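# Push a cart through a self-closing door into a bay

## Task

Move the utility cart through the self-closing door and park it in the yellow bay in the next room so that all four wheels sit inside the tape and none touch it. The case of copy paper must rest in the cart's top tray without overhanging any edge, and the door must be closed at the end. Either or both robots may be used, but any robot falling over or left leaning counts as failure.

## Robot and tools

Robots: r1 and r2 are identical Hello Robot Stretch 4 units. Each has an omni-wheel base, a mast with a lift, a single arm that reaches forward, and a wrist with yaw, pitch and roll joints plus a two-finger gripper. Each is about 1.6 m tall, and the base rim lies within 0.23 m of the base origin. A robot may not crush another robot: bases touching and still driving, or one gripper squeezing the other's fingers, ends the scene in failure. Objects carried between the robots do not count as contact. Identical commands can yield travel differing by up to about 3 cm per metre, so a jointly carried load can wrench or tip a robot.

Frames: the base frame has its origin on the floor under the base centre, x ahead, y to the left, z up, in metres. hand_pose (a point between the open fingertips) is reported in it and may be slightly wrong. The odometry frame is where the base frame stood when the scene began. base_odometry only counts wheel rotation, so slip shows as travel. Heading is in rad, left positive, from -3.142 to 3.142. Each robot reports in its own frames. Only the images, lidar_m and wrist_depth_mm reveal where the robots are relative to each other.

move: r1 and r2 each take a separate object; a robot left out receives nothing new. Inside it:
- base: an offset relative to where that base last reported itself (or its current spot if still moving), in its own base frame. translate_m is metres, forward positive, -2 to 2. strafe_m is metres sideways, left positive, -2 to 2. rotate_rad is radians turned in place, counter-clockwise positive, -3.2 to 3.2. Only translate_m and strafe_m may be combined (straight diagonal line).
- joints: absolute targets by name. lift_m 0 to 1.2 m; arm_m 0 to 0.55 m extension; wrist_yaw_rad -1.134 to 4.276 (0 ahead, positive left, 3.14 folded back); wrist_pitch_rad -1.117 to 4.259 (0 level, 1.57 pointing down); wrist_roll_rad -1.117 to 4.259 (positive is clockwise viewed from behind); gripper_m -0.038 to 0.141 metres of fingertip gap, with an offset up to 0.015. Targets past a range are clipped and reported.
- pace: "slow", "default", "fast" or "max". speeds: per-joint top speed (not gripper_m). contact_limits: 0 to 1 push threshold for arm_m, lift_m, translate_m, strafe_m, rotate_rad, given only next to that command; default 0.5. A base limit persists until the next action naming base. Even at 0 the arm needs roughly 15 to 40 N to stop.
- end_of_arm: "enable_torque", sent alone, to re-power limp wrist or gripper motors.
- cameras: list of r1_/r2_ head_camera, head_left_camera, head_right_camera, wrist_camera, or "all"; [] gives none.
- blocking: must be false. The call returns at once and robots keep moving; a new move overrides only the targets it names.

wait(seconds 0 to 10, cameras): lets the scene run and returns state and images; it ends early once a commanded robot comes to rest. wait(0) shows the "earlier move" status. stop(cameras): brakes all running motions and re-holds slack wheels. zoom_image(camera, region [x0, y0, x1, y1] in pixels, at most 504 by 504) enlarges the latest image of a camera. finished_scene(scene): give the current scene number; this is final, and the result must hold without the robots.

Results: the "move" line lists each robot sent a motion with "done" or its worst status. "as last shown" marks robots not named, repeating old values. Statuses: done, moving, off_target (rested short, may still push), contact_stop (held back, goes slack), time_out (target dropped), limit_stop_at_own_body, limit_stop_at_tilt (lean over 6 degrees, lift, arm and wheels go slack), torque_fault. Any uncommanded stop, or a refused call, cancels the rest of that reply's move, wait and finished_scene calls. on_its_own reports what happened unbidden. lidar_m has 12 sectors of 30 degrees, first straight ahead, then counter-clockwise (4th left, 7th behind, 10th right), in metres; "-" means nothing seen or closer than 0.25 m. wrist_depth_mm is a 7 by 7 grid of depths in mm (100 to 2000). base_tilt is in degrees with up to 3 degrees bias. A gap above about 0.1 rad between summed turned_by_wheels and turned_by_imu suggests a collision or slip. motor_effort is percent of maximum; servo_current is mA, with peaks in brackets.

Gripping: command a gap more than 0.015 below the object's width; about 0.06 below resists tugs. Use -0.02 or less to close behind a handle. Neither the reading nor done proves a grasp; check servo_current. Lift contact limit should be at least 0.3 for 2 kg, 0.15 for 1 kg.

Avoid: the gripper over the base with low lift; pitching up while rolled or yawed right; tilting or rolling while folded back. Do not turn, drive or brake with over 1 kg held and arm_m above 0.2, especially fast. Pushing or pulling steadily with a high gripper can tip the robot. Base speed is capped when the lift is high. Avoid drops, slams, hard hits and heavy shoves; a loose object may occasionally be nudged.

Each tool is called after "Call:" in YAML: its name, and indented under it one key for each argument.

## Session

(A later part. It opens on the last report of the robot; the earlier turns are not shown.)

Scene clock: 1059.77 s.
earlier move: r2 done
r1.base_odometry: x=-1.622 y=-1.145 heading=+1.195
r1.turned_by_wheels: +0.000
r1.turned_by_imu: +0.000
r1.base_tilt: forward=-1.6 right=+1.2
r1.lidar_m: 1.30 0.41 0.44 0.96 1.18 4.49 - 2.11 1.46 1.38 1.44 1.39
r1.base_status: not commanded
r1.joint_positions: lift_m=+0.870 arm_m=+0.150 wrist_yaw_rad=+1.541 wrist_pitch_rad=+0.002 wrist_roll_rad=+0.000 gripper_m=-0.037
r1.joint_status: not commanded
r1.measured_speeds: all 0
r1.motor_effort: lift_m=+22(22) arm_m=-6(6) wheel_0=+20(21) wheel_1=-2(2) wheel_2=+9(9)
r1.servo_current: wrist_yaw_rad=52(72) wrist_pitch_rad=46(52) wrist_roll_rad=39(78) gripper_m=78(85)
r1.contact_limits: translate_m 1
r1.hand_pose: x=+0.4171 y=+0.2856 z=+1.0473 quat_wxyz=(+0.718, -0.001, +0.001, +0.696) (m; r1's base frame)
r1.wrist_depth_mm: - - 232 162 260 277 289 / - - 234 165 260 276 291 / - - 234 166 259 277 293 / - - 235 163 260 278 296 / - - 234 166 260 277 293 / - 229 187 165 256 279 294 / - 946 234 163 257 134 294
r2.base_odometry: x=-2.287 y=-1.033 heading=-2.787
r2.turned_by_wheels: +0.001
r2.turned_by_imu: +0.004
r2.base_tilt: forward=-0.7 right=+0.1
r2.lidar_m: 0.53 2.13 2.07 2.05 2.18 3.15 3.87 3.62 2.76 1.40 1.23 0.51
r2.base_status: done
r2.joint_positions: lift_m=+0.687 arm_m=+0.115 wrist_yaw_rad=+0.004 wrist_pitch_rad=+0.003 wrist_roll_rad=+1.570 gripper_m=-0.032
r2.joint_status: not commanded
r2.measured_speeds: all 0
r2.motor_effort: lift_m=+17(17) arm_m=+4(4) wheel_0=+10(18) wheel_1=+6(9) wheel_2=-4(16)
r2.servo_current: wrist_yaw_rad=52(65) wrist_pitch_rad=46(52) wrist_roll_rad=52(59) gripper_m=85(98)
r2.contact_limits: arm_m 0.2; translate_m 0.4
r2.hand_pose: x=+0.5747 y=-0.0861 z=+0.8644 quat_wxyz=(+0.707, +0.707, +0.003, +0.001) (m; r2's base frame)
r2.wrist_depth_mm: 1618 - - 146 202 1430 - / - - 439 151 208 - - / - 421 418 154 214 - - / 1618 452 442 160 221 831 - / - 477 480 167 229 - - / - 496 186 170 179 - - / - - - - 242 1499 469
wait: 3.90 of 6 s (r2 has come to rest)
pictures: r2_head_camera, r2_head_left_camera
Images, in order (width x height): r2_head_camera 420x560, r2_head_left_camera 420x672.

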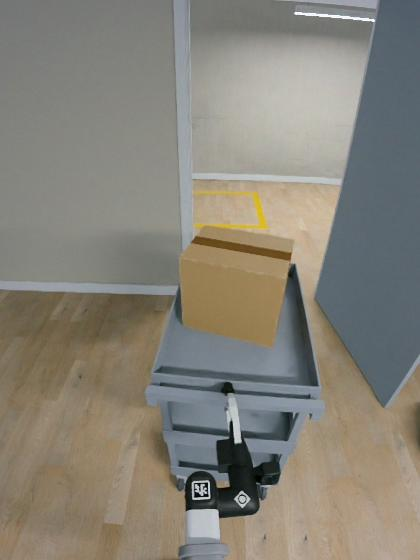

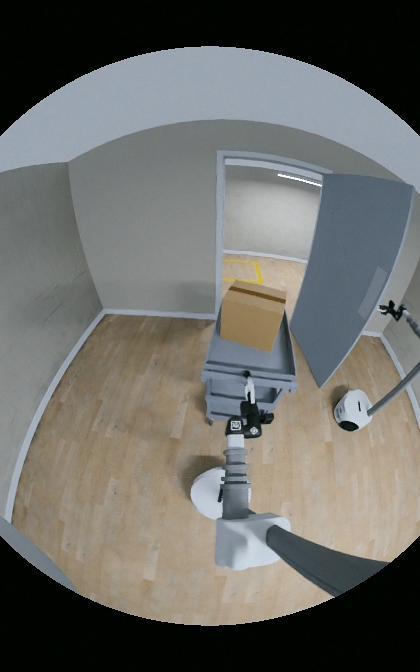

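Call:
move:
  blocking: false
  r2: {"base":{"translate_m":-0.6,"strafe_m":0.06},"pace":"slow","contact_limits":{"translate_m":0.6}}
  cameras: []

Call:
wait:
  seconds: 9
  cameras: []

Call:
move:
  blocking: false
  r2: {"base":{"rotate_rad":-0.2},"pace":"slow"}
  cameras: []

Call:
wait:
  seconds: 3
  cameras: []

Call:
move:
  blocking: false
  r2: {"base":{"translate_m":0.04,"strafe_m":0.2},"pace":"slow","contact_limits":{"translate_m":0.6}}
  cameras: []

Call:
wait:
  seconds: 6
  cameras: ["r2_head_camera"]

Scene clock: 1072.80 s.
move: r2 moving
r1: as last shown
r1.base_tilt: forward=-1.5 right=+1.2
r1.lidar_m: 1.31 0.41 0.44 0.96 1.18 4.50 - 2.11 1.48 1.38 1.42 1.40
r1.servo_current: wrist_yaw_rad=46(59) wrist_pitch_rad=39(46) wrist_roll_rad=52(59) gripper_m=78(78)
r1.contact_limits: translate_m 1
r1.wrist_depth_mm: - - 232 162 258 277 290 / - - 234 165 259 276 291 / - - 235 165 260 277 293 / - - 236 163 260 277 293 / - - 235 166 262 278 291 / - 228 187 165 255 278 296 / - 976 234 163 258 134 296
r2.base_odometry: x=-2.276 y=-1.030 heading=-2.786
r2.turned_by_wheels: +0.000
r2.turned_by_imu: +0.001
r2.base_tilt: forward=-0.6 right=+0.1
r2.lidar_m: 0.52 2.17 2.10 2.04 2.19 3.20 3.85 3.55 2.76 2.70 1.22 0.51
r2.base_status: translate_m moving; strafe_m moving
r2.joint_positions: lift_m=+0.687 arm_m=+0.115 wrist_yaw_rad=+0.005 wrist_pitch_rad=+0.003 wrist_roll_rad=+1.570 gripper_m=-0.032
r2.joint_status: not commanded
r2.measured_speeds: translate_m=-0.049 strafe_m=+0.005 rotate_rad=-0.002 lift_m=+0.000 arm_m=+0.000 wrist_yaw_rad=+0.000 wrist_pitch_rad=+0.000 wrist_roll_rad=+0.000
r2.motor_effort: lift_m=+17(17) arm_m=+3(4) wheel_0=-5(11) wheel_1=-7(7) wheel_2=+15(16)
r2.servo_current: wrist_yaw_rad=52(52) wrist_pitch_rad=46(46) wrist_roll_rad=52(59) gripper_m=91(91)
r2.contact_limits: arm_m 0.2; translate_m 0.6
r2.hand_pose: x=+0.5747 y=-0.0861 z=+0.8644 quat_wxyz=(+0.707, +0.707, +0.003, +0.001) (m; r2's base frame)
r2.wrist_depth_mm: 1618 - - 146 202 1464 - / - - 427 151 208 - - / - 421 418 154 214 - - / 1618 452 445 162 222 831 - / - 473 477 167 229 - - / - 500 185 171 179 554 - / - - - - 243 1499 469
pictures: none
No camera images: "cameras" was empty.

Scene clock: 1079.60 s.
earlier move: r2 done
r1.base_odometry: x=-1.622 y=-1.145 heading=+1.195
r1.turned_by_wheels: +0.000
r1.turned_by_imu: +0.000
r1.base_tilt: forward=-1.6 right=+1.2
r1.lidar_m: 1.31 0.42 0.46 1.02 1.03 1.59 - 2.12 1.46 1.38 1.44 1.39
r1.base_status: not commanded
r1.joint_positions: lift_m=+0.870 arm_m=+0.150 wrist_yaw_rad=+1.541 wrist_pitch_rad=+0.002 wrist_roll_rad=+0.000 gripper_m=-0.037
r1.joint_status: not commanded
r1.measured_speeds: all 0
r1.motor_effort: lift_m=+22(22) arm_m=-6(6) wheel_0=+21(21) wheel_1=-2(2) wheel_2=+9(9)
r1.servo_current: wrist_yaw_rad=33(78) wrist_pitch_rad=46(52) wrist_roll_rad=52(85) gripper_m=72(85)
r1.contact_limits: translate_m 1
r1.hand_pose: x=+0.4171 y=+0.2856 z=+1.0473 quat_wxyz=(+0.718, -0.001, +0.001, +0.696) (m; r1's base frame)
r1.wrist_depth_mm: - - 232 163 260 276 289 / - - 233 166 260 277 291 / - - 234 165 260 277 294 / - - 235 163 262 277 294 / 1078 1281 235 166 262 278 294 / - 946 186 166 255 278 294 / - 145 234 163 258 134 296
r2.base_odometry: x=-1.704 y=-0.881 heading=-2.787
r2.turned_by_wheels: -0.001
r2.turned_by_imu: -0.003
r2.base_tilt: forward=-0.7 right=+0.1
r2.lidar_m: 0.49 2.69 2.08 2.04 2.18 3.15 3.23 3.42 2.79 2.69 1.61 0.54
r2.base_status: done
r2.joint_positions: lift_m=+0.687 arm_m=+0.115 wrist_yaw_rad=-0.003 wrist_pitch_rad=+0.003 wrist_roll_rad=+1.570 gripper_m=-0.032
r2.joint_status: not commanded
r2.measured_speeds: all 0
r2.motor_effort: lift_m=+17(17) arm_m=-3(4) wheel_0=-8(17) wheel_1=-5(9) wheel_2=+2(17)
r2.servo_current: wrist_yaw_rad=46(65) wrist_pitch_rad=39(52) wrist_roll_rad=59(65) gripper_m=91(98)
r2.contact_limits: arm_m 0.2; translate_m 0.6
r2.hand_pose: x=+0.5740 y=-0.0883 z=+0.8644 quat_wxyz=(+0.707, +0.707, +0.000, -0.002) (m; r2's base frame)
r2.wrist_depth_mm: - - - 168 229 1537 1160 / - - - 170 229 759 - / - 433 427 170 229 831 - / - 445 442 229 230 842 - / - 466 462 171 231 831 - / - - 185 172 179 - - / - - 496 - - 1499 -
wait: 6.80 of 9 s (r2 has come to rest)
pictures: none
No camera images: "cameras" was empty.

Scene clock: 1080.10 s.
move: r2 moving
r1: as last shown
r1.lidar_m: 1.30 0.42 0.45 1.01 1.04 1.61 - 2.11 1.45 1.39 1.42 1.40
r1.servo_current: wrist_yaw_rad=52(65) wrist_pitch_rad=46(46) wrist_roll_rad=46(52) gripper_m=65(85)
r1.contact_limits: translate_m 1
r1.wrist_depth_mm: - - 233 162 259 277 289 / - - 235 165 260 276 294 / - - 235 165 260 277 293 / - - 234 163 262 276 293 / 1078 1255 235 166 263 278 293 / - 976 187 166 256 278 296 / - 145 234 163 257 134 294
r2.base_odometry: x=-1.704 y=-0.881 heading=-2.907
r2.turned_by_wheels: -0.120
r2.turned_by_imu: -0.116
r2.base_tilt: forward=-0.6 right=+0.0
r2.lidar_m: 0.51 0.49 2.17 2.04 2.10 2.79 3.23 3.31 2.85 2.70 1.63 0.55
r2.base_status: rotate_rad moving
r2.joint_positions: lift_m=+0.687 arm_m=+0.115 wrist_yaw_rad=+0.014 wrist_pitch_rad=+0.003 wrist_roll_rad=+1.570 gripper_m=-0.032
r2.joint_status: not commanded
r2.measured_speeds: translate_m=+0.001 strafe_m=+0.001 rotate_rad=-0.420 lift_m=+0.000 arm_m=+0.000 wrist_yaw_rad=+0.018 wrist_pitch_rad=+0.000 wrist_roll_rad=+0.000
r2.motor_effort: lift_m=+17(17) arm_m=+2(3) wheel_0=+17(17) wheel_1=+7(11) wheel_2=+16(17)
r2.servo_current: wrist_yaw_rad=85(85) wrist_pitch_rad=39(46) wrist_roll_rad=39(65) gripper_m=85(91)
r2.contact_limits: arm_m 0.2
r2.hand_pose: x=+0.5755 y=-0.0833 z=+0.8644 quat_wxyz=(+0.707, +0.707, +0.006, +0.004) (m; r2's base frame)
r2.wrist_depth_mm: - - - 178 239 1537 1138 / - - - 177 237 1661 - / - - - 176 236 820 - / - 436 439 235 235 831 - / - 459 452 174 233 831 - / - - 186 172 178 - - / - - 477 - - 133 -
pictures: none
No camera images: "cameras" was empty.

Scene clock: 1081.17 s.
earlier move: r2 done
r1.base_odometry: x=-1.622 y=-1.145 heading=+1.195
r1.turned_by_wheels: +0.000
r1.turned_by_imu: +0.000
r1.base_tilt: forward=-1.6 right=+1.2
r1.lidar_m: 1.31 0.43 0.42 1.02 1.03 1.59 - 2.08 1.47 1.38 1.42 1.39
r1.base_status: not commanded
r1.joint_positions: lift_m=+0.870 arm_m=+0.150 wrist_yaw_rad=+1.541 wrist_pitch_rad=+0.002 wrist_roll_rad=+0.000 gripper_m=-0.037
r1.joint_status: not commanded
r1.measured_speeds: all 0
r1.motor_effort: lift_m=+22(22) arm_m=-6(6) wheel_0=+20(21) wheel_1=-2(2) wheel_2=+9(9)
r1.servo_current: wrist_yaw_rad=46(65) wrist_pitch_rad=46(52) wrist_roll_rad=52(72) gripper_m=78(85)
r1.contact_limits: translate_m 1
r1.hand_pose: x=+0.4171 y=+0.2856 z=+1.0473 quat_wxyz=(+0.718, -0.001, +0.001, +0.696) (m; r1's base frame)
r1.wrist_depth_mm: - - 234 162 259 276 287 / - - 235 165 259 278 294 / - - 234 166 260 277 293 / - - 235 163 263 278 291 / 1098 - 234 165 262 278 296 / - 991 187 165 256 278 293 / - 145 234 163 258 134 294
r2.base_odometry: x=-1.704 y=-0.881 heading=-2.987
r2.turned_by_wheels: -0.080
r2.turned_by_imu: -0.078
r2.base_tilt: forward=-0.7 right=+0.1
r2.lidar_m: 0.41 0.56 2.21 2.03 2.06 2.60 3.21 3.25 2.95 2.70 1.77 0.58
r2.base_status: done
r2.joint_positions: lift_m=+0.687 arm_m=+0.115 wrist_yaw_rad=-0.004 wrist_pitch_rad=+0.003 wrist_roll_rad=+1.570 gripper_m=-0.032
r2.joint_status: not commanded
r2.measured_speeds: all 0
r2.motor_effort: lift_m=+17(17) arm_m=+5(5) wheel_0=+0(17) wheel_1=+3(11) wheel_2=-2(17)
r2.servo_current: wrist_yaw_rad=52(85) wrist_pitch_rad=39(46) wrist_roll_rad=52(65) gripper_m=91(91)
r2.contact_limits: arm_m 0.2
r2.hand_pose: x=+0.5739 y=-0.0885 z=+0.8644 quat_wxyz=(+0.707, +0.707, +0.000, -0.002) (m; r2's base frame)
r2.wrist_depth_mm: - - 1430 228 301 306 312 / - - - 211 279 1537 1205 / - - - 202 266 1808 - / - - - 189 251 820 - / - 449 445 181 239 831 - / - 439 186 169 179 - - / - 433 430 - 219 - -
wait: 1.07 of 3 s (r2 has come to rest)
pictures: none
No camera images: "cameras" was empty.

Scene clock: 1081.67 s.
move: r2 moving
r1: as last shown
r1.lidar_m: 1.31 0.39 0.45 1.03 1.02 1.61 - 2.08 1.47 1.38 1.42 1.41
r1.servo_current: wrist_yaw_rad=52(78) wrist_pitch_rad=46(52) wrist_roll_rad=39(59) gripper_m=72(78)
r1.contact_limits: translate_m 1
r1.wrist_depth_mm: - - 233 162 259 276 289 / - - 233 166 260 277 294 / - - 235 166 262 277 294 / - - 234 163 260 277 293 / 1098 - 235 165 260 278 294 / - 976 187 165 255 278 294 / - 145 235 163 259 134 297
r2.base_odometry: x=-1.704 y=-0.894 heading=-2.988
r2.turned_by_wheels: -0.001
r2.turned_by_imu: -0.001
r2.base_tilt: forward=-0.7 right=+0.0
r2.lidar_m: 0.42 0.69 2.21 2.01 2.06 2.60 3.22 3.24 2.97 2.72 1.74 0.58
r2.base_status: translate_m moving; strafe_m moving
r2.joint_positions: lift_m=+0.687 arm_m=+0.115 wrist_yaw_rad=-0.005 wrist_pitch_rad=+0.003 wrist_roll_rad=+1.570 gripper_m=-0.032
r2.joint_status: not commanded
r2.measured_speeds: translate_m=+0.010 strafe_m=+0.051 rotate_rad=-0.002 lift_m=+0.000 arm_m=+0.000 wrist_yaw_rad=-0.015 wrist_pitch_rad=+0.000 wrist_roll_rad=+0.000
r2.motor_effort: lift_m=+17(17) arm_m=+5(5) wheel_0=-8(9) wheel_1=+8(10) wheel_2=-12(12)
r2.servo_current: wrist_yaw_rad=52(59) wrist_pitch_rad=39(46) wrist_roll_rad=52(52) gripper_m=98(98)
r2.contact_limits: arm_m 0.2; translate_m 0.6
r2.hand_pose: x=+0.5738 y=-0.0889 z=+0.8644 quat_wxyz=(+0.707, +0.707, -0.001, -0.003) (m; r2's base frame)
r2.wrist_depth_mm: - - 1430 229 304 309 314 / - - - 212 282 1537 1160 / - - - 202 267 1708 496 / - - - 189 250 831 - / - 449 449 181 238 831 - / - 439 185 169 180 - - / - 430 430 - 217 - -
pictures: none
No camera images: "cameras" was empty.

Scene clock: 1084.43 s.
earlier move: r2 done
r1.base_odometry: x=-1.622 y=-1.145 heading=+1.195
r1.turned_by_wheels: +0.000
r1.turned_by_imu: +0.000
r1.base_tilt: forward=-1.6 right=+1.2
r1.lidar_m: 1.31 0.41 0.43 0.99 1.03 1.78 - 2.13 1.47 1.39 1.45 1.40
r1.base_status: not commanded
r1.joint_positions: lift_m=+0.870 arm_m=+0.150 wrist_yaw_rad=+1.541 wrist_pitch_rad=+0.002 wrist_roll_rad=+0.000 gripper_m=-0.037
r1.joint_status: not commanded
r1.measured_speeds: all 0
r1.motor_effort: lift_m=+22(22) arm_m=-6(6) wheel_0=+20(21) wheel_1=-2(2) wheel_2=+9(9)
r1.servo_current: wrist_yaw_rad=39(78) wrist_pitch_rad=33(52) wrist_roll_rad=46(65) gripper_m=72(85)
r1.contact_limits: translate_m 1
r1.hand_pose: x=+0.4171 y=+0.2856 z=+1.0473 quat_wxyz=(+0.718, -0.001, +0.001, +0.696) (m; r1's base frame)
r1.wrist_depth_mm: - - 233 162 259 276 290 / - - 233 165 260 276 291 / - - 235 165 260 277 291 / - - 235 164 262 277 293 / 1042 1255 236 165 260 276 293 / 1078 946 187 166 255 278 294 / 1430 145 234 163 258 134 294
r2.base_odometry: x=-1.713 y=-1.084 heading=-2.988
r2.turned_by_wheels: +0.000
r2.turned_by_imu: -0.001
r2.base_tilt: forward=-0.7 right=+0.1
r2.lidar_m: 0.49 2.59 2.00 1.84 1.84 2.34 3.28 3.32 3.14 2.88 1.71 0.53
r2.base_status: done
r2.joint_positions: lift_m=+0.687 arm_m=+0.115 wrist_yaw_rad=-0.006 wrist_pitch_rad=+0.003 wrist_roll_rad=+1.570 gripper_m=-0.032
r2.joint_status: not commanded
r2.measured_speeds: all 0
r2.motor_effort: lift_m=+17(17) arm_m=+5(5) wheel_0=-7(14) wheel_1=+3(10) wheel_2=-8(12)
r2.servo_current: wrist_yaw_rad=52(65) wrist_pitch_rad=39(52) wrist_roll_rad=52(65) gripper_m=85(98)
r2.contact_limits: arm_m 0.2; translate_m 0.6
r2.hand_pose: x=+0.5737 y=-0.0891 z=+0.8644 quat_wxyz=(+0.707, +0.707, -0.001, -0.003) (m; r2's base frame)
r2.wrist_depth_mm: - - - 173 233 1430 1205 / - - - 173 233 1537 - / - - 427 173 232 831 - / - 445 439 231 233 831 - / - 459 455 171 232 831 - / - - 185 171 178 - - / - - 484 - 232 1576 -
wait: 2.77 of 6 s (r2 has come to rest)
pictures: r2_head_camera
Images, in order (width x height): r2_head_camera 420x560.

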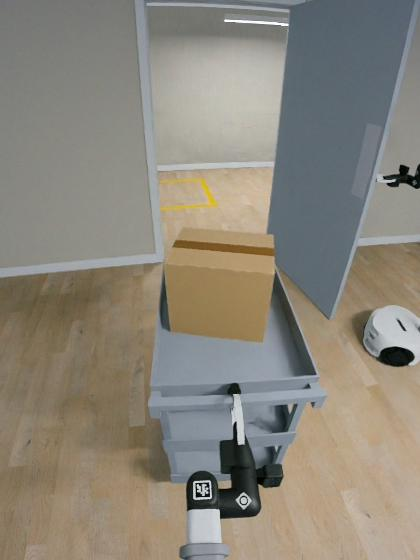

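Call:
move:
  blocking: false
  r2: {"base":{"translate_m":0.4,"strafe_m":0.0},"pace":"slow","contact_limits":{"translate_m":0.5}}
  cameras: []

Call:
wait:
  seconds: 7
  cameras: ["r2_head_camera"]

Scene clock: 1090.30 s.
move: r2 moving
r1: as last shown
r1.lidar_m: 1.31 0.43 0.41 0.99 1.04 1.76 - 2.11 1.48 1.39 1.40 1.41
r1.servo_current: wrist_yaw_rad=59(65) wrist_pitch_rad=39(39) wrist_roll_rad=39(52) gripper_m=72(78)
r1.contact_limits: translate_m 1
r1.wrist_depth_mm: - - 233 162 260 274 289 / - - 234 165 259 276 294 / - - 234 165 260 277 293 / - - 235 163 262 277 293 / 1042 1205 235 165 262 278 294 / 1138 960 187 166 255 278 294 / 1430 146 233 163 257 134 296
r2.base_odometry: x=-1.725 y=-1.086 heading=-2.988
r2.turned_by_wheels: +0.000
r2.turned_by_imu: +0.001
r2.base_tilt: forward=-0.7 right=+0.1
r2.lidar_m: 0.50 2.57 2.02 1.84 1.89 2.34 3.28 3.30 3.17 2.88 1.72 0.55
r2.base_status: translate_m moving; strafe_m moving
r2.joint_positions: lift_m=+0.687 arm_m=+0.115 wrist_yaw_rad=-0.006 wrist_pitch_rad=+0.003 wrist_roll_rad=+1.570 gripper_m=-0.032
r2.joint_status: not commanded
r2.measured_speeds: translate_m=+0.048 strafe_m=+0.000 rotate_rad=+0.003 lift_m=+0.000 arm_m=+0.000 wrist_yaw_rad=+0.000 wrist_pitch_rad=+0.000 wrist_roll_rad=+0.000
r2.motor_effort: lift_m=+17(17) arm_m=+5(5) wheel_0=+5(9) wheel_1=+4(7) wheel_2=-14(15)
r2.servo_current: wrist_yaw_rad=39(65) wrist_pitch_rad=46(46) wrist_roll_rad=46(52) gripper_m=85(91)
r2.contact_limits: arm_m 0.2; translate_m 0.5
r2.hand_pose: x=+0.5737 y=-0.0891 z=+0.8644 quat_wxyz=(+0.707, +0.707, -0.001, -0.003) (m; r2's base frame)
r2.wrist_depth_mm: - - - 170 229 1430 1229 / - - - 171 231 1499 - / - - 433 170 231 831 - / - 439 439 231 231 831 - / - 462 455 171 231 842 - / - - 186 171 179 - - / - - 484 - 231 1576 -
pictures: none
No camera images: "cameras" was empty.

Scene clock: 1095.10 s.
earlier move: r2 done
r1.base_odometry: x=-1.622 y=-1.145 heading=+1.195
r1.turned_by_wheels: +0.000
r1.turned_by_imu: +0.000
r1.base_tilt: forward=-1.6 right=+1.2
r1.lidar_m: 1.32 0.42 0.45 0.93 1.07 4.51 - 2.13 1.47 1.39 1.44 1.41
r1.base_status: not commanded
r1.joint_positions: lift_m=+0.870 arm_m=+0.150 wrist_yaw_rad=+1.541 wrist_pitch_rad=+0.002 wrist_roll_rad=+0.000 gripper_m=-0.037
r1.joint_status: not commanded
r1.measured_speeds: all 0
r1.motor_effort: lift_m=+22(22) arm_m=-6(6) wheel_0=+20(21) wheel_1=-2(2) wheel_2=+9(9)
r1.servo_current: wrist_yaw_rad=59(72) wrist_pitch_rad=39(52) wrist_roll_rad=46(72) gripper_m=72(85)
r1.contact_limits: translate_m 1
r1.hand_pose: x=+0.4171 y=+0.2856 z=+1.0473 quat_wxyz=(+0.718, -0.001, +0.001, +0.696) (m; r1's base frame)
r1.wrist_depth_mm: - - 233 163 259 278 290 / - - 234 165 259 276 293 / - - 233 165 260 276 293 / - - 235 163 260 277 294 / - 1008 235 166 263 278 293 / 991 229 186 166 255 278 294 / - 146 231 163 259 134 293
r2.base_odometry: x=-2.108 y=-1.145 heading=-2.989
r2.turned_by_wheels: +0.000
r2.turned_by_imu: +0.000
r2.base_tilt: forward=-0.6 right=+0.1
r2.lidar_m: 0.51 2.15 2.06 1.88 1.93 2.39 3.68 3.70 3.08 2.84 1.43 0.52
r2.base_status: done
r2.joint_positions: lift_m=+0.687 arm_m=+0.115 wrist_yaw_rad=-0.003 wrist_pitch_rad=+0.003 wrist_roll_rad=+1.570 gripper_m=-0.032
r2.joint_status: not commanded
r2.measured_speeds: all 0
r2.motor_effort: lift_m=+17(17) arm_m=+5(5) wheel_0=+3(11) wheel_1=+3(8) wheel_2=-9(15)
r2.servo_current: wrist_yaw_rad=39(65) wrist_pitch_rad=39(52) wrist_roll_rad=46(59) gripper_m=85(98)
r2.contact_limits: arm_m 0.2; translate_m 0.5
r2.hand_pose: x=+0.5740 y=-0.0883 z=+0.8644 quat_wxyz=(+0.707, +0.707, +0.000, -0.002) (m; r2's base frame)
r2.wrist_depth_mm: - - - 159 216 - 525 / - - - 160 220 750 - / 1808 427 427 164 224 820 - / - 442 439 166 227 842 - / - 473 462 169 230 - - / - 484 185 171 179 - - / - 136 - - 236 1464 500
wait: 4.80 of 7 s (r2 has come to rest)
pictures: r2_head_camera
Images, in order (width x height): r2_head_camera 420x560.

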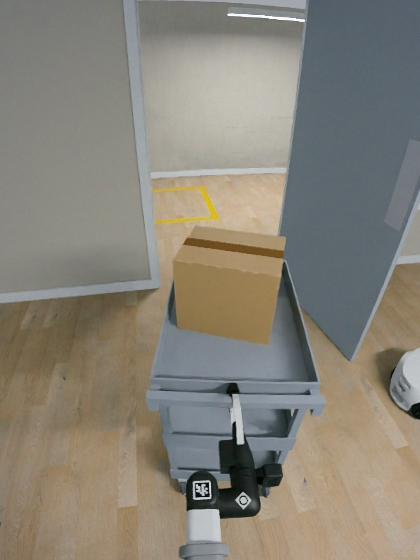

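Call:
move:
  blocking: false
  r2: {"base":{"translate_m":0.45,"strafe_m":-0.03},"pace":"slow","contact_limits":{"translate_m":0.5}}
  cameras: []

Call:
wait:
  seconds: 7
  cameras: ["r2_head_camera","r2_head_left_camera"]

Scene clock: 1099.43 s.
move: r2 moving
r1: as last shown
r1.lidar_m: 1.31 0.42 0.40 0.94 1.04 4.51 - 2.11 1.47 1.38 1.44 1.38
r1.servo_current: wrist_yaw_rad=46(65) wrist_pitch_rad=39(46) wrist_roll_rad=46(65) gripper_m=78(85)
r1.contact_limits: translate_m 1
r1.wrist_depth_mm: - - 234 162 260 276 290 / - - 234 165 259 278 293 / - - 235 166 259 278 294 / - - 234 163 260 277 293 / - 991 235 165 262 276 293 / - 228 187 165 255 278 294 / - 145 233 163 258 133 296
r2.base_odometry: x=-2.120 y=-1.147 heading=-2.989
r2.turned_by_wheels: +0.000
r2.turned_by_imu: +0.000
r2.base_tilt: forward=-0.7 right=+0.1
r2.lidar_m: 0.51 2.17 2.08 1.89 1.92 2.39 3.69 3.74 3.10 2.85 1.43 0.51
r2.base_status: translate_m moving; strafe_m moving
r2.joint_positions: lift_m=+0.687 arm_m=+0.115 wrist_yaw_rad=-0.003 wrist_pitch_rad=+0.003 wrist_roll_rad=+1.570 gripper_m=-0.032
r2.joint_status: not commanded
r2.measured_speeds: translate_m=+0.047 strafe_m=-0.003 rotate_rad=+0.000 lift_m=+0.000 arm_m=+0.000 wrist_yaw_rad=+0.000 wrist_pitch_rad=+0.000 wrist_roll_rad=+0.000
r2.motor_effort: lift_m=+17(17) arm_m=+5(5) wheel_0=+2(9) wheel_1=+6(7) wheel_2=-14(15)
r2.servo_current: wrist_yaw_rad=39(59) wrist_pitch_rad=39(46) wrist_roll_rad=39(59) gripper_m=78(91)
r2.contact_limits: arm_m 0.2; translate_m 0.5
r2.hand_pose: x=+0.5740 y=-0.0883 z=+0.8644 quat_wxyz=(+0.707, +0.707, +0.000, -0.002) (m; r2's base frame)
r2.wrist_depth_mm: - - - 158 216 - 517 / - - - 160 219 750 - / 1808 424 424 163 223 809 - / - 442 436 166 225 831 - / - 469 466 168 230 - - / - 480 185 171 178 - - / - - - - 236 1499 496
pictures: none
No camera images: "cameras" was empty.

Scene clock: 1104.73 s.
earlier move: r2 done
r1.base_odometry: x=-1.622 y=-1.145 heading=+1.195
r1.turned_by_wheels: +0.000
r1.turned_by_imu: +0.000
r1.base_tilt: forward=-1.6 right=+1.2
r1.lidar_m: 1.32 0.42 0.42 0.93 1.18 4.53 - 2.12 1.48 1.38 1.43 1.40
r1.base_status: not commanded
r1.joint_positions: lift_m=+0.870 arm_m=+0.150 wrist_yaw_rad=+1.541 wrist_pitch_rad=+0.002 wrist_roll_rad=+0.000 gripper_m=-0.037
r1.joint_status: not commanded
r1.measured_speeds: all 0
r1.motor_effort: lift_m=+22(22) arm_m=-6(6) wheel_0=+20(21) wheel_1=-2(2) wheel_2=+9(9)
r1.servo_current: wrist_yaw_rad=46(72) wrist_pitch_rad=39(52) wrist_roll_rad=39(72) gripper_m=72(85)
r1.contact_limits: translate_m 1
r1.hand_pose: x=+0.4171 y=+0.2856 z=+1.0473 quat_wxyz=(+0.718, -0.001, +0.001, +0.696) (m; r1's base frame)
r1.wrist_depth_mm: - - 233 162 260 278 290 / - - 233 165 260 276 293 / - - 234 165 260 276 293 / - - 235 163 262 277 293 / - 1205 236 166 262 277 294 / - - 187 166 254 278 294 / - - 233 163 257 134 294
r2.base_odometry: x=-2.557 y=-1.185 heading=-2.988
r2.turned_by_wheels: +0.000
r2.turned_by_imu: +0.002
r2.base_tilt: forward=-0.7 right=+0.1
r2.lidar_m: 0.53 1.74 2.13 1.99 2.01 2.56 4.16 4.15 2.98 1.32 1.20 0.50
r2.base_status: done
r2.joint_positions: lift_m=+0.687 arm_m=+0.115 wrist_yaw_rad=-0.002 wrist_pitch_rad=+0.003 wrist_roll_rad=+1.570 gripper_m=-0.032
r2.joint_status: not commanded
r2.measured_speeds: all 0
r2.motor_effort: lift_m=+17(17) arm_m=+5(5) wheel_0=+5(12) wheel_1=+5(8) wheel_2=-4(15)
r2.servo_current: wrist_yaw_rad=46(59) wrist_pitch_rad=46(52) wrist_roll_rad=39(59) gripper_m=91(98)
r2.contact_limits: arm_m 0.2; translate_m 0.5
r2.hand_pose: x=+0.5741 y=-0.0879 z=+0.8644 quat_wxyz=(+0.707, +0.707, +0.000, -0.002) (m; r2's base frame)
r2.wrist_depth_mm: - - - 140 196 - - / - 445 427 146 203 741 - / - 415 413 150 210 - - / - 455 445 157 220 820 - / - - 480 165 227 - - / - - 183 169 179 554 - / - - - - - 133 469
wait: 5.30 of 7 s (r2 has come to rest)
pictures: r2_head_camera, r2_head_left_camera
Images, in order (width x height): r2_head_camera 420x560, r2_head_left_camera 420x672.

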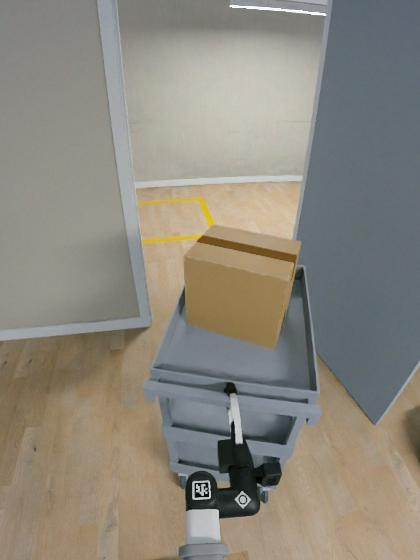

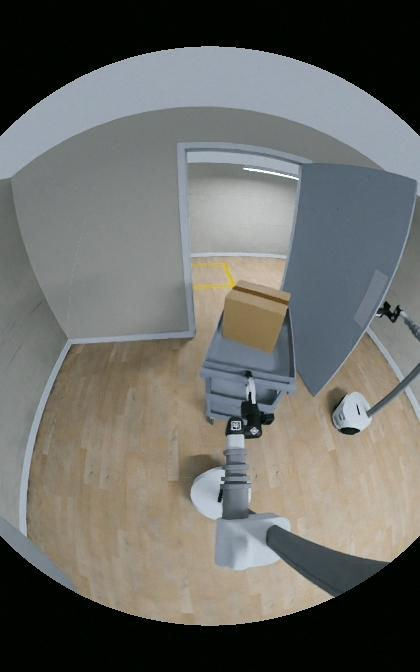

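Call:
move:
  blocking: false
  r2: {"base":{"translate_m":0.25,"strafe_m":-0.16},"pace":"slow","contact_limits":{"translate_m":0.5}}
  cameras: []

Call:
wait:
  seconds: 7
  cameras: ["r2_head_camera","r2_head_left_camera"]

Scene clock: 1109.00 s.
move: r2 moving
r1: as last shown
r1.lidar_m: 1.31 0.42 0.42 0.94 1.18 4.50 - 2.10 1.48 1.39 1.42 1.38
r1.servo_current: wrist_yaw_rad=33(59) wrist_pitch_rad=46(46) wrist_roll_rad=46(65) gripper_m=78(78)
r1.contact_limits: translate_m 1
r1.wrist_depth_mm: - - 233 163 260 277 290 / - - 234 165 260 277 293 / - - 235 166 262 277 293 / - - 234 163 262 278 293 / 1255 1229 235 165 262 278 294 / - - 186 165 255 276 296 / - - 234 163 257 134 294
r2.base_odometry: x=-2.570 y=-1.179 heading=-2.988
r2.turned_by_wheels: +0.000
r2.turned_by_imu: +0.000
r2.base_tilt: forward=-0.7 right=+0.0
r2.lidar_m: 0.52 1.71 2.16 2.00 2.03 2.54 4.16 4.17 3.01 1.27 1.18 0.50
r2.base_status: translate_m moving; strafe_m moving
r2.joint_positions: lift_m=+0.687 arm_m=+0.115 wrist_yaw_rad=+0.001 wrist_pitch_rad=+0.003 wrist_roll_rad=+1.570 gripper_m=-0.032
r2.joint_status: not commanded
r2.measured_speeds: translate_m=+0.046 strafe_m=-0.030 rotate_rad=+0.001 lift_m=+0.000 arm_m=+0.000 wrist_yaw_rad=+0.006 wrist_pitch_rad=+0.000 wrist_roll_rad=+0.000
r2.motor_effort: lift_m=+17(17) arm_m=+5(5) wheel_0=+10(14) wheel_1=-4(5) wheel_2=-10(10)
r2.servo_current: wrist_yaw_rad=39(52) wrist_pitch_rad=39(46) wrist_roll_rad=26(59) gripper_m=91(98)
r2.contact_limits: arm_m 0.2; translate_m 0.5
r2.hand_pose: x=+0.5743 y=-0.0873 z=+0.8644 quat_wxyz=(+0.707, +0.707, +0.001, -0.001) (m; r2's base frame)
r2.wrist_depth_mm: - - - 138 193 - - / - 439 427 144 201 768 - / - 413 410 150 209 - - / - 452 449 156 218 820 - / - - 480 163 227 - - / - - 186 169 179 549 - / - - - - - 133 477
pictures: none
No camera images: "cameras" was empty.

Scene clock: 1112.63 s.
earlier move: r2 done
r1.base_odometry: x=-1.622 y=-1.145 heading=+1.195
r1.turned_by_wheels: +0.000
r1.turned_by_imu: +0.000
r1.base_tilt: forward=-1.6 right=+1.2
r1.lidar_m: 1.30 0.43 0.43 0.96 1.01 4.50 - 2.10 1.45 1.39 1.43 1.40
r1.base_status: not commanded
r1.joint_positions: lift_m=+0.870 arm_m=+0.150 wrist_yaw_rad=+1.541 wrist_pitch_rad=+0.002 wrist_roll_rad=+0.000 gripper_m=-0.037
r1.joint_status: not commanded
r1.measured_speeds: all 0
r1.motor_effort: lift_m=+22(22) arm_m=-6(6) wheel_0=+20(21) wheel_1=-2(2) wheel_2=+9(9)
r1.servo_current: wrist_yaw_rad=52(65) wrist_pitch_rad=46(52) wrist_roll_rad=46(65) gripper_m=72(85)
r1.contact_limits: translate_m 1
r1.hand_pose: x=+0.4171 y=+0.2856 z=+1.0473 quat_wxyz=(+0.718, -0.001, +0.001, +0.696) (m; r1's base frame)
r1.wrist_depth_mm: - - 234 162 260 276 290 / 991 - 234 165 262 278 291 / - - 234 165 262 278 293 / - - 235 163 262 278 293 / 991 1060 235 166 260 276 294 / - - 187 166 255 278 294 / - - 233 162 258 134 296
r2.base_odometry: x=-2.828 y=-1.065 heading=-2.988
r2.turned_by_wheels: +0.000
r2.turned_by_imu: +0.003
r2.base_tilt: forward=-0.7 right=+0.0
r2.lidar_m: 0.50 0.56 1.87 2.17 2.21 2.79 - 4.19 2.79 0.95 0.96 0.53
r2.base_status: done
r2.joint_positions: lift_m=+0.687 arm_m=+0.115 wrist_yaw_rad=+0.003 wrist_pitch_rad=+0.003 wrist_roll_rad=+1.570 gripper_m=-0.032
r2.joint_status: not commanded
r2.measured_speeds: all 0
r2.motor_effort: lift_m=+17(17) arm_m=+5(5) wheel_0=+8(15) wheel_1=-4(6) wheel_2=-2(10)
r2.servo_current: wrist_yaw_rad=46(59) wrist_pitch_rad=33(46) wrist_roll_rad=39(59) gripper_m=85(98)
r2.contact_limits: arm_m 0.2; translate_m 0.5
r2.hand_pose: x=+0.5745 y=-0.0866 z=+0.8644 quat_wxyz=(+0.707, +0.707, +0.002, +0.000) (m; r2's base frame)
r2.wrist_depth_mm: - - - 158 216 - - / - - - 160 220 732 - / - 421 421 163 223 820 - / - 439 439 166 226 831 - / - 469 459 169 229 - - / - - 186 171 179 - - / - - - - 237 133 -
wait: 3.63 of 7 s (r2 has come to rest)
pictures: r2_head_camera, r2_head_left_camera
Images, in order (width x height): r2_head_camera 420x560, r2_head_left_camera 420x672.

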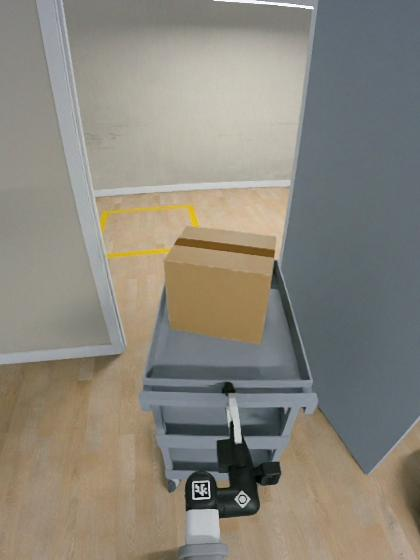

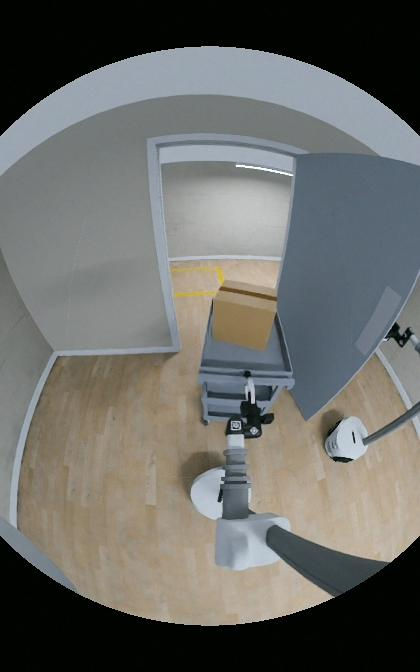

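Call:
move:
  blocking: false
  r2: {"base":{"translate_m":0.15,"strafe_m":-0.22},"pace":"slow","contact_limits":{"translate_m":0.5}}
  cameras: []

Call:
wait:
  seconds: 7
  cameras: ["r2_head_camera"]

Scene clock: 1121.70 s.
move: r2 moving
r1: as last shown
r1.lidar_m: 1.32 0.40 0.42 0.94 0.99 4.52 - 2.10 1.47 1.37 1.43 1.38
r1.servo_current: wrist_yaw_rad=72(72) wrist_pitch_rad=39(46) wrist_roll_rad=46(59) gripper_m=72(78)
r1.contact_limits: translate_m 1
r1.wrist_depth_mm: - - 233 162 259 276 290 / 991 - 235 165 262 277 291 / - - 234 165 260 277 293 / - - 234 163 262 278 294 / 991 1060 236 166 262 277 294 / - - 186 165 256 278 294 / - - 234 163 257 134 294
r2.base_odometry: x=-2.837 y=-1.056 heading=-2.988
r2.turned_by_wheels: +0.000
r2.turned_by_imu: +0.001
r2.base_tilt: forward=-0.6 right=+0.0
r2.lidar_m: 0.52 0.57 1.87 2.18 2.20 2.79 - 4.22 2.79 0.95 0.94 0.53
r2.base_status: translate_m moving; strafe_m moving
r2.joint_positions: lift_m=+0.687 arm_m=+0.115 wrist_yaw_rad=+0.003 wrist_pitch_rad=+0.003 wrist_roll_rad=+1.570 gripper_m=-0.032
r2.joint_status: not commanded
r2.measured_speeds: translate_m=+0.027 strafe_m=-0.041 rotate_rad=-0.001 lift_m=+0.000 arm_m=+0.000 wrist_yaw_rad=+0.000 wrist_pitch_rad=+0.000 wrist_roll_rad=+0.000
r2.motor_effort: lift_m=+17(17) arm_m=+5(5) wheel_0=+13(16) wheel_1=-4(5) wheel_2=-7(7)
r2.servo_current: wrist_yaw_rad=39(52) wrist_pitch_rad=33(46) wrist_roll_rad=46(59) gripper_m=91(91)
r2.contact_limits: arm_m 0.2; translate_m 0.5
r2.hand_pose: x=+0.5745 y=-0.0866 z=+0.8644 quat_wxyz=(+0.707, +0.707, +0.002, +0.000) (m; r2's base frame)
r2.wrist_depth_mm: - - - 159 217 - - / - - - 160 220 - - / - 433 421 163 224 809 - / - 442 436 166 227 831 - / - 469 462 169 229 831 - / - - 186 171 179 - - / - - 504 - 236 133 -
pictures: none
No camera images: "cameras" was empty.

Scene clock: 1125.13 s.
earlier move: r2 done
r1.base_odometry: x=-1.622 y=-1.145 heading=+1.195
r1.turned_by_wheels: +0.000
r1.turned_by_imu: +0.000
r1.base_tilt: forward=-1.6 right=+1.2
r1.lidar_m: 1.30 0.42 0.45 0.72 0.82 4.49 - 2.12 1.46 1.39 1.42 1.38
r1.base_status: not commanded
r1.joint_positions: lift_m=+0.870 arm_m=+0.150 wrist_yaw_rad=+1.541 wrist_pitch_rad=+0.002 wrist_roll_rad=+0.000 gripper_m=-0.037
r1.joint_status: not commanded
r1.measured_speeds: all 0
r1.motor_effort: lift_m=+22(22) arm_m=-6(6) wheel_0=+21(21) wheel_1=-2(2) wheel_2=+9(9)
r1.servo_current: wrist_yaw_rad=33(72) wrist_pitch_rad=46(46) wrist_roll_rad=59(72) gripper_m=78(85)
r1.contact_limits: translate_m 1
r1.hand_pose: x=+0.4171 y=+0.2856 z=+1.0473 quat_wxyz=(+0.718, -0.001, +0.001, +0.696) (m; r1's base frame)
r1.wrist_depth_mm: 750 - 232 162 259 276 289 / - - 235 165 260 278 291 / - - 234 165 262 276 293 / - - 234 163 260 278 293 / 788 831 235 166 260 278 294 / 778 - 186 166 256 278 294 / - - 233 163 257 134 296
r2.base_odometry: x=-3.010 y=-0.871 heading=-2.988
r2.turned_by_wheels: +0.000
r2.turned_by_imu: +0.003
r2.base_tilt: forward=-0.7 right=+0.1
r2.lidar_m: 0.45 0.47 1.74 2.40 2.41 3.09 - 3.82 2.54 0.71 0.70 0.57
r2.base_status: done
r2.joint_positions: lift_m=+0.687 arm_m=+0.115 wrist_yaw_rad=+0.005 wrist_pitch_rad=+0.003 wrist_roll_rad=+1.570 gripper_m=-0.032
r2.joint_status: not commanded
r2.measured_speeds: all 0
r2.motor_effort: lift_m=+17(17) arm_m=+5(5) wheel_0=+9(16) wheel_1=-3(5) wheel_2=-2(8)
r2.servo_current: wrist_yaw_rad=65(65) wrist_pitch_rad=39(46) wrist_roll_rad=46(59) gripper_m=85(98)
r2.contact_limits: arm_m 0.2; translate_m 0.5
r2.hand_pose: x=+0.5746 y=-0.0861 z=+0.8644 quat_wxyz=(+0.707, +0.707, +0.003, +0.001) (m; r2's base frame)
r2.wrist_depth_mm: - - - 202 270 277 278 / - - - 196 258 - - / - - - 188 250 741 - / - - 442 182 243 831 - / - 442 442 178 236 820 - / - 445 186 172 179 - - / - - 449 - 224 - -
wait: 3.43 of 7 s (r2 has come to rest)
pictures: r2_head_camera
Images, in order (width x height): r2_head_camera 420x560.

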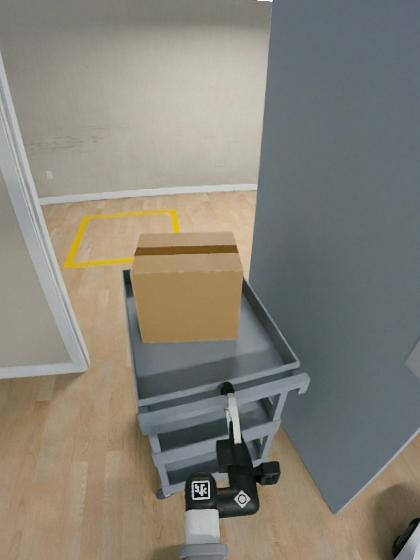

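Call:
move:
  blocking: false
  r2: {"base":{"rotate_rad":0.3},"pace":"slow"}
  cameras: []

Call:
wait:
  seconds: 3
  cameras: []

Call:
move:
  blocking: false
  r2: {"base":{"translate_m":0.2,"strafe_m":-0.13},"pace":"slow","contact_limits":{"translate_m":0.5}}
  cameras: []

Call:
wait:
  seconds: 7
  cameras: ["r2_head_camera"]

Scene clock: 1135.30 s.
move: r2 moving
r1: as last shown
r1.lidar_m: 1.29 0.41 0.43 0.72 0.80 4.50 - 2.09 1.48 1.39 1.42 1.39
r1.motor_effort: lift_m=+22(22) arm_m=-6(6) wheel_0=+20(21) wheel_1=-2(2) wheel_2=+9(9)
r1.servo_current: wrist_yaw_rad=39(65) wrist_pitch_rad=39(46) wrist_roll_rad=46(52) gripper_m=72(85)
r1.contact_limits: translate_m 1
r1.wrist_depth_mm: 741 - 233 162 260 276 291 / - - 234 165 260 277 293 / - - 234 166 262 278 293 / - - 235 163 260 278 294 / 778 854 235 165 262 277 294 / 768 - 186 165 255 278 293 / - - 234 163 257 134 296
r2.base_odometry: x=-3.010 y=-0.871 heading=-2.864
r2.turned_by_wheels: +0.123
r2.turned_by_imu: +0.120
r2.base_tilt: forward=-0.8 right=+0.1
r2.lidar_m: 0.49 1.46 1.97 2.42 2.51 3.42 - 3.31 2.43 0.71 0.71 0.57
r2.base_status: rotate_rad moving
r2.joint_positions: lift_m=+0.687 arm_m=+0.115 wrist_yaw_rad=-0.013 wrist_pitch_rad=+0.003 wrist_roll_rad=+1.570 gripper_m=-0.032
r2.joint_status: not commanded
r2.measured_speeds: translate_m=+0.001 strafe_m=+0.000 rotate_rad=+0.493 lift_m=+0.000 arm_m=+0.000 wrist_yaw_rad=-0.015 wrist_pitch_rad=+0.000 wrist_roll_rad=+0.000
r2.motor_effort: lift_m=+17(17) arm_m=+5(6) wheel_0=-10(14) wheel_1=-10(10) wheel_2=-19(19)
r2.servo_current: wrist_yaw_rad=78(85) wrist_pitch_rad=46(46) wrist_roll_rad=46(59) gripper_m=85(91)
r2.contact_limits: arm_m 0.2
r2.hand_pose: x=+0.5730 y=-0.0911 z=+0.8644 quat_wxyz=(+0.707, +0.707, -0.004, -0.006) (m; r2's base frame)
r2.wrist_depth_mm: - - - 187 252 - - / - - - 183 247 - - / - - - 180 240 820 - / - 442 439 235 236 842 - / - 445 449 173 232 - - / - 452 186 169 180 - - / - - 462 - 224 - -
pictures: none
No camera images: "cameras" was empty.

Scene clock: 1136.20 s.
earlier move: r2 done
r1.base_odometry: x=-1.622 y=-1.145 heading=+1.195
r1.turned_by_wheels: +0.000
r1.turned_by_imu: +0.000
r1.base_tilt: forward=-1.6 right=+1.2
r1.lidar_m: 1.31 0.41 0.44 0.71 0.77 4.51 - 2.08 1.47 1.37 1.43 1.39
r1.base_status: not commanded
r1.joint_positions: lift_m=+0.870 arm_m=+0.150 wrist_yaw_rad=+1.541 wrist_pitch_rad=+0.002 wrist_roll_rad=+0.000 gripper_m=-0.037
r1.joint_status: not commanded
r1.measured_speeds: all 0
r1.motor_effort: lift_m=+22(22) arm_m=-6(6) wheel_0=+20(21) wheel_1=-2(2) wheel_2=+9(9)
r1.servo_current: wrist_yaw_rad=59(65) wrist_pitch_rad=39(46) wrist_roll_rad=52(65) gripper_m=72(85)
r1.contact_limits: translate_m 1
r1.hand_pose: x=+0.4171 y=+0.2856 z=+1.0473 quat_wxyz=(+0.718, -0.001, +0.001, +0.696) (m; r1's base frame)
r1.wrist_depth_mm: 732 - 233 162 260 277 290 / - - 234 165 260 276 293 / - - 234 165 262 278 293 / 741 - 235 163 260 277 294 / 732 854 234 166 260 278 294 / 732 - 187 166 254 277 296 / 732 - 233 163 258 134 296
r2.base_odometry: x=-3.010 y=-0.871 heading=-2.689
r2.turned_by_wheels: +0.175
r2.turned_by_imu: +0.170
r2.base_tilt: forward=-0.7 right=+0.1
r2.lidar_m: 0.53 1.52 2.38 2.41 2.68 4.24 - 2.90 0.75 0.72 0.69 0.53
r2.base_status: done
r2.joint_positions: lift_m=+0.687 arm_m=+0.115 wrist_yaw_rad=-0.005 wrist_pitch_rad=+0.003 wrist_roll_rad=+1.570 gripper_m=-0.032
r2.joint_status: not commanded
r2.measured_speeds: all 0
r2.motor_effort: lift_m=+17(17) arm_m=-4(6) wheel_0=-7(19) wheel_1=-5(10) wheel_2=-4(21)
r2.servo_current: wrist_yaw_rad=52(85) wrist_pitch_rad=46(46) wrist_roll_rad=33(59) gripper_m=85(91)
r2.contact_limits: arm_m 0.2
r2.hand_pose: x=+0.5739 y=-0.0887 z=+0.8644 quat_wxyz=(+0.707, +0.707, -0.001, -0.003) (m; r2's base frame)
r2.wrist_depth_mm: - - - 139 195 - - / - 392 394 145 203 778 - / - 430 421 150 211 - - / - 469 455 159 220 - - / - - 496 165 227 - - / - - 183 170 179 1576 488 / - 137 - - - - -
wait: 0.90 of 3 s (r2 has come to rest)
pictures: none
No camera images: "cameras" was empty.

Scene clock: 1136.70 s.
move: r2 moving
r1: as last shown
r1.lidar_m: 1.30 0.42 0.44 0.71 0.85 4.53 - 2.08 1.48 1.38 1.43 1.39
r1.motor_effort: lift_m=+22(22) arm_m=-6(6) wheel_0=+20(20) wheel_1=-2(2) wheel_2=+9(9)
r1.servo_current: wrist_yaw_rad=39(65) wrist_pitch_rad=52(52) wrist_roll_rad=52(52) gripper_m=78(78)
r1.contact_limits: translate_m 1
r1.wrist_depth_mm: 723 - 233 162 260 277 290 / 732 - 234 165 260 277 291 / 732 - 234 165 260 279 294 / 732 - 233 163 260 277 296 / 715 842 234 165 263 278 293 / 715 - 187 165 255 279 296 / 732 - 233 163 257 134 296
r2.base_odometry: x=-3.023 y=-0.869 heading=-2.689
r2.turned_by_wheels: +0.000
r2.turned_by_imu: +0.000
r2.base_tilt: forward=-0.7 right=+0.0
r2.lidar_m: 0.53 1.50 2.37 2.40 2.68 4.25 - 2.88 0.77 0.71 0.70 0.51
r2.base_status: translate_m moving; strafe_m moving
r2.joint_positions: lift_m=+0.687 arm_m=+0.115 wrist_yaw_rad=-0.003 wrist_pitch_rad=+0.003 wrist_roll_rad=+1.570 gripper_m=-0.032
r2.joint_status: not commanded
r2.measured_speeds: translate_m=+0.045 strafe_m=-0.029 rotate_rad=+0.001 lift_m=+0.000 arm_m=+0.000 wrist_yaw_rad=+0.012 wrist_pitch_rad=+0.000 wrist_roll_rad=+0.000
r2.motor_effort: lift_m=+17(17) arm_m=-4(4) wheel_0=+8(9) wheel_1=-4(4) wheel_2=-13(13)
r2.servo_current: wrist_yaw_rad=33(52) wrist_pitch_rad=39(46) wrist_roll_rad=52(59) gripper_m=98(98)
r2.contact_limits: arm_m 0.2; translate_m 0.5
r2.hand_pose: x=+0.5740 y=-0.0883 z=+0.8644 quat_wxyz=(+0.707, +0.707, +0.000, -0.002) (m; r2's base frame)
r2.wrist_depth_mm: - - - 137 192 - - / - 392 392 141 200 759 - / - 427 421 147 208 - - / - 466 452 156 217 - - / - - 492 163 224 - - / - - 185 169 179 1661 484 / - - - - - - -
pictures: none
No camera images: "cameras" was empty.

Scene clock: 1139.77 s.
earlier move: r2 done
r1.base_odometry: x=-1.622 y=-1.145 heading=+1.195
r1.turned_by_wheels: +0.000
r1.turned_by_imu: +0.000
r1.base_tilt: forward=-1.6 right=+1.2
r1.lidar_m: 1.32 0.40 0.43 0.63 3.42 4.53 - 2.10 1.48 1.40 1.44 1.39
r1.base_status: not commanded
r1.joint_positions: lift_m=+0.870 arm_m=+0.150 wrist_yaw_rad=+1.541 wrist_pitch_rad=+0.002 wrist_roll_rad=+0.000 gripper_m=-0.037
r1.joint_status: not commanded
r1.measured_speeds: all 0
r1.motor_effort: lift_m=+22(22) arm_m=-6(6) wheel_0=+21(21) wheel_1=-2(2) wheel_2=+9(9)
r1.servo_current: wrist_yaw_rad=59(72) wrist_pitch_rad=39(52) wrist_roll_rad=39(65) gripper_m=72(85)
r1.contact_limits: translate_m 1
r1.hand_pose: x=+0.4171 y=+0.2856 z=+1.0473 quat_wxyz=(+0.718, -0.001, +0.001, +0.696) (m; r1's base frame)
r1.wrist_depth_mm: - 640 234 163 260 277 291 / - 640 235 165 260 277 293 / - 634 236 166 260 276 293 / - 647 235 163 260 276 294 / - 621 235 166 262 278 291 / - 621 186 166 257 277 294 / - 640 234 163 258 134 296
r2.base_odometry: x=-3.246 y=-0.842 heading=-2.689
r2.turned_by_wheels: +0.000
r2.turned_by_imu: +0.003
r2.base_tilt: forward=-0.7 right=+0.1
r2.lidar_m: 0.54 1.28 2.01 2.50 2.82 4.42 - 2.74 0.64 0.54 0.55 0.47
r2.base_status: done
r2.joint_positions: lift_m=+0.687 arm_m=+0.115 wrist_yaw_rad=+0.005 wrist_pitch_rad=+0.003 wrist_roll_rad=+1.570 gripper_m=-0.032
r2.joint_status: not commanded
r2.measured_speeds: all 0
r2.motor_effort: lift_m=+17(17) arm_m=-4(4) wheel_0=+9(19) wheel_1=-3(5) wheel_2=-4(13)
r2.servo_current: wrist_yaw_rad=46(59) wrist_pitch_rad=39(52) wrist_roll_rad=65(65) gripper_m=91(98)
r2.contact_limits: arm_m 0.2; translate_m 0.5
r2.hand_pose: x=+0.5747 y=-0.0861 z=+0.8644 quat_wxyz=(+0.707, +0.707, +0.003, +0.001) (m; r2's base frame)
r2.wrist_depth_mm: - 500 469 131 185 - - / - 387 389 136 195 - - / - 427 421 143 206 - - / - 473 459 150 216 - - / - - 508 160 225 1863 - / - - 187 169 179 1464 496 / - - - - - 1464 -
wait: 3.07 of 7 s (r2 has come to rest)
pictures: r2_head_camera
Images, in order (width x height): r2_head_camera 420x560.

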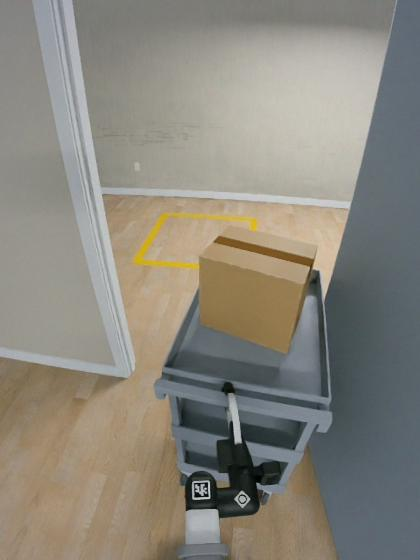

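Call:
move:
  blocking: false
  r2: {"base":{"translate_m":0.2,"strafe_m":-0.17},"pace":"slow","contact_limits":{"translate_m":0.5}}
  cameras: []

Call:
wait:
  seconds: 7
  cameras: ["r2_head_camera"]

Scene clock: 1145.23 s.
move: r2 moving
r1: as last shown
r1.base_tilt: forward=-1.5 right=+1.2
r1.lidar_m: 1.31 0.41 0.44 0.62 3.42 4.51 - 2.10 1.46 1.37 1.42 1.37
r1.motor_effort: lift_m=+22(22) arm_m=-6(6) wheel_0=+20(21) wheel_1=-2(2) wheel_2=+9(9)
r1.servo_current: wrist_yaw_rad=65(65) wrist_pitch_rad=33(39) wrist_roll_rad=39(59) gripper_m=78(78)
r1.contact_limits: translate_m 1
r1.wrist_depth_mm: - 634 233 162 260 276 289 / - 634 234 166 259 276 291 / - 640 236 165 260 276 293 / - 640 235 163 260 278 293 / - 615 234 165 262 278 293 / - 615 187 165 256 277 296 / - 640 233 163 258 134 296
r2.base_odometry: x=-3.259 y=-0.838 heading=-2.688
r2.turned_by_wheels: +0.000
r2.turned_by_imu: +0.001
r2.base_tilt: forward=-0.7 right=+0.0
r2.lidar_m: 0.53 1.30 2.02 2.50 2.80 4.45 - 2.74 0.66 0.52 0.55 0.51
r2.base_status: translate_m moving; strafe_m moving
r2.joint_positions: lift_m=+0.687 arm_m=+0.115 wrist_yaw_rad=+0.005 wrist_pitch_rad=+0.003 wrist_roll_rad=+1.570 gripper_m=-0.032
r2.joint_status: not commanded
r2.measured_speeds: translate_m=+0.038 strafe_m=-0.033 rotate_rad=+0.001 lift_m=+0.000 arm_m=+0.000 wrist_yaw_rad=+0.000 wrist_pitch_rad=+0.000 wrist_roll_rad=+0.000
r2.motor_effort: lift_m=+17(17) arm_m=-4(4) wheel_0=+12(15) wheel_1=-4(5) wheel_2=-6(9)
r2.servo_current: wrist_yaw_rad=52(59) wrist_pitch_rad=39(46) wrist_roll_rad=59(59) gripper_m=91(91)
r2.contact_limits: arm_m 0.2; translate_m 0.5
r2.hand_pose: x=+0.5747 y=-0.0861 z=+0.8644 quat_wxyz=(+0.707, +0.707, +0.003, +0.001) (m; r2's base frame)
r2.wrist_depth_mm: - 480 469 131 185 - - / - 387 389 136 194 - - / - 424 418 142 206 - - / - 477 459 150 216 - - / - - 504 159 224 1863 - / - - 186 169 179 1499 484 / - - - - - 1464 1182
pictures: none
No camera images: "cameras" was empty.

Scene clock: 1148.57 s.
earlier move: r2 done
r1.base_odometry: x=-1.622 y=-1.145 heading=+1.195
r1.turned_by_wheels: +0.000
r1.turned_by_imu: +0.000
r1.base_tilt: forward=-1.6 right=+1.2
r1.lidar_m: 1.31 0.39 0.42 0.70 3.43 4.53 - 2.08 1.45 1.39 1.43 1.39
r1.base_status: not commanded
r1.joint_positions: lift_m=+0.870 arm_m=+0.150 wrist_yaw_rad=+1.541 wrist_pitch_rad=+0.002 wrist_roll_rad=+0.000 gripper_m=-0.037
r1.joint_status: not commanded
r1.measured_speeds: all 0
r1.motor_effort: lift_m=+22(22) arm_m=-6(6) wheel_0=+20(21) wheel_1=-2(2) wheel_2=+9(9)
r1.servo_current: wrist_yaw_rad=46(72) wrist_pitch_rad=52(52) wrist_roll_rad=33(65) gripper_m=78(85)
r1.contact_limits: translate_m 1
r1.hand_pose: x=+0.4171 y=+0.2856 z=+1.0473 quat_wxyz=(+0.718, -0.001, +0.001, +0.696) (m; r1's base frame)
r1.wrist_depth_mm: - - 233 162 262 276 290 / - - 234 165 260 277 291 / - - 234 165 260 277 291 / - - 236 163 260 278 293 / - - 234 165 262 277 294 / - - 187 166 255 278 293 / - - 233 163 256 134 294
r2.base_odometry: x=-3.500 y=-0.777 heading=-2.688
r2.turned_by_wheels: +0.000
r2.turned_by_imu: +0.003
r2.base_tilt: forward=-0.7 right=+0.0
r2.lidar_m: 0.53 1.19 1.61 2.62 2.96 4.67 - 0.61 0.38 0.35 0.37 0.52
r2.base_status: done
r2.joint_positions: lift_m=+0.687 arm_m=+0.115 wrist_yaw_rad=+0.005 wrist_pitch_rad=+0.003 wrist_roll_rad=+1.570 gripper_m=-0.032
r2.joint_status: not commanded
r2.measured_speeds: all 0
r2.motor_effort: lift_m=+17(17) arm_m=-4(4) wheel_0=+14(18) wheel_1=-2(6) wheel_2=-4(9)
r2.servo_current: wrist_yaw_rad=46(65) wrist_pitch_rad=39(52) wrist_roll_rad=46(59) gripper_m=85(98)
r2.contact_limits: arm_m 0.2; translate_m 0.5
r2.hand_pose: x=+0.5747 y=-0.0860 z=+0.8644 quat_wxyz=(+0.707, +0.707, +0.003, +0.001) (m; r2's base frame)
r2.wrist_depth_mm: - - - 145 202 741 - / - 404 404 150 207 750 - / - 424 418 154 213 - - / - 459 452 160 220 831 - / - - 484 166 227 - - / - - 186 169 179 1708 - / - - - - 242 1618 477
wait: 3.33 of 7 s (r2 has come to rest)
pictures: r2_head_camera
Images, in order (width x height): r2_head_camera 420x560.

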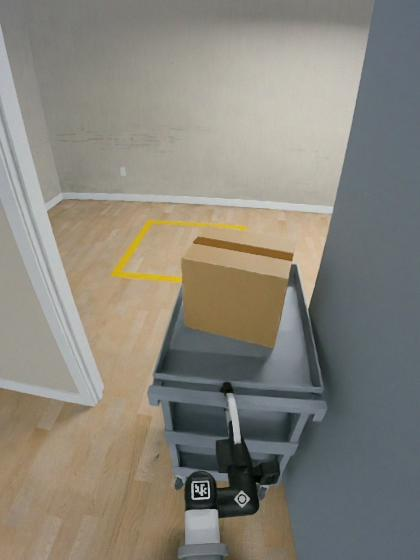

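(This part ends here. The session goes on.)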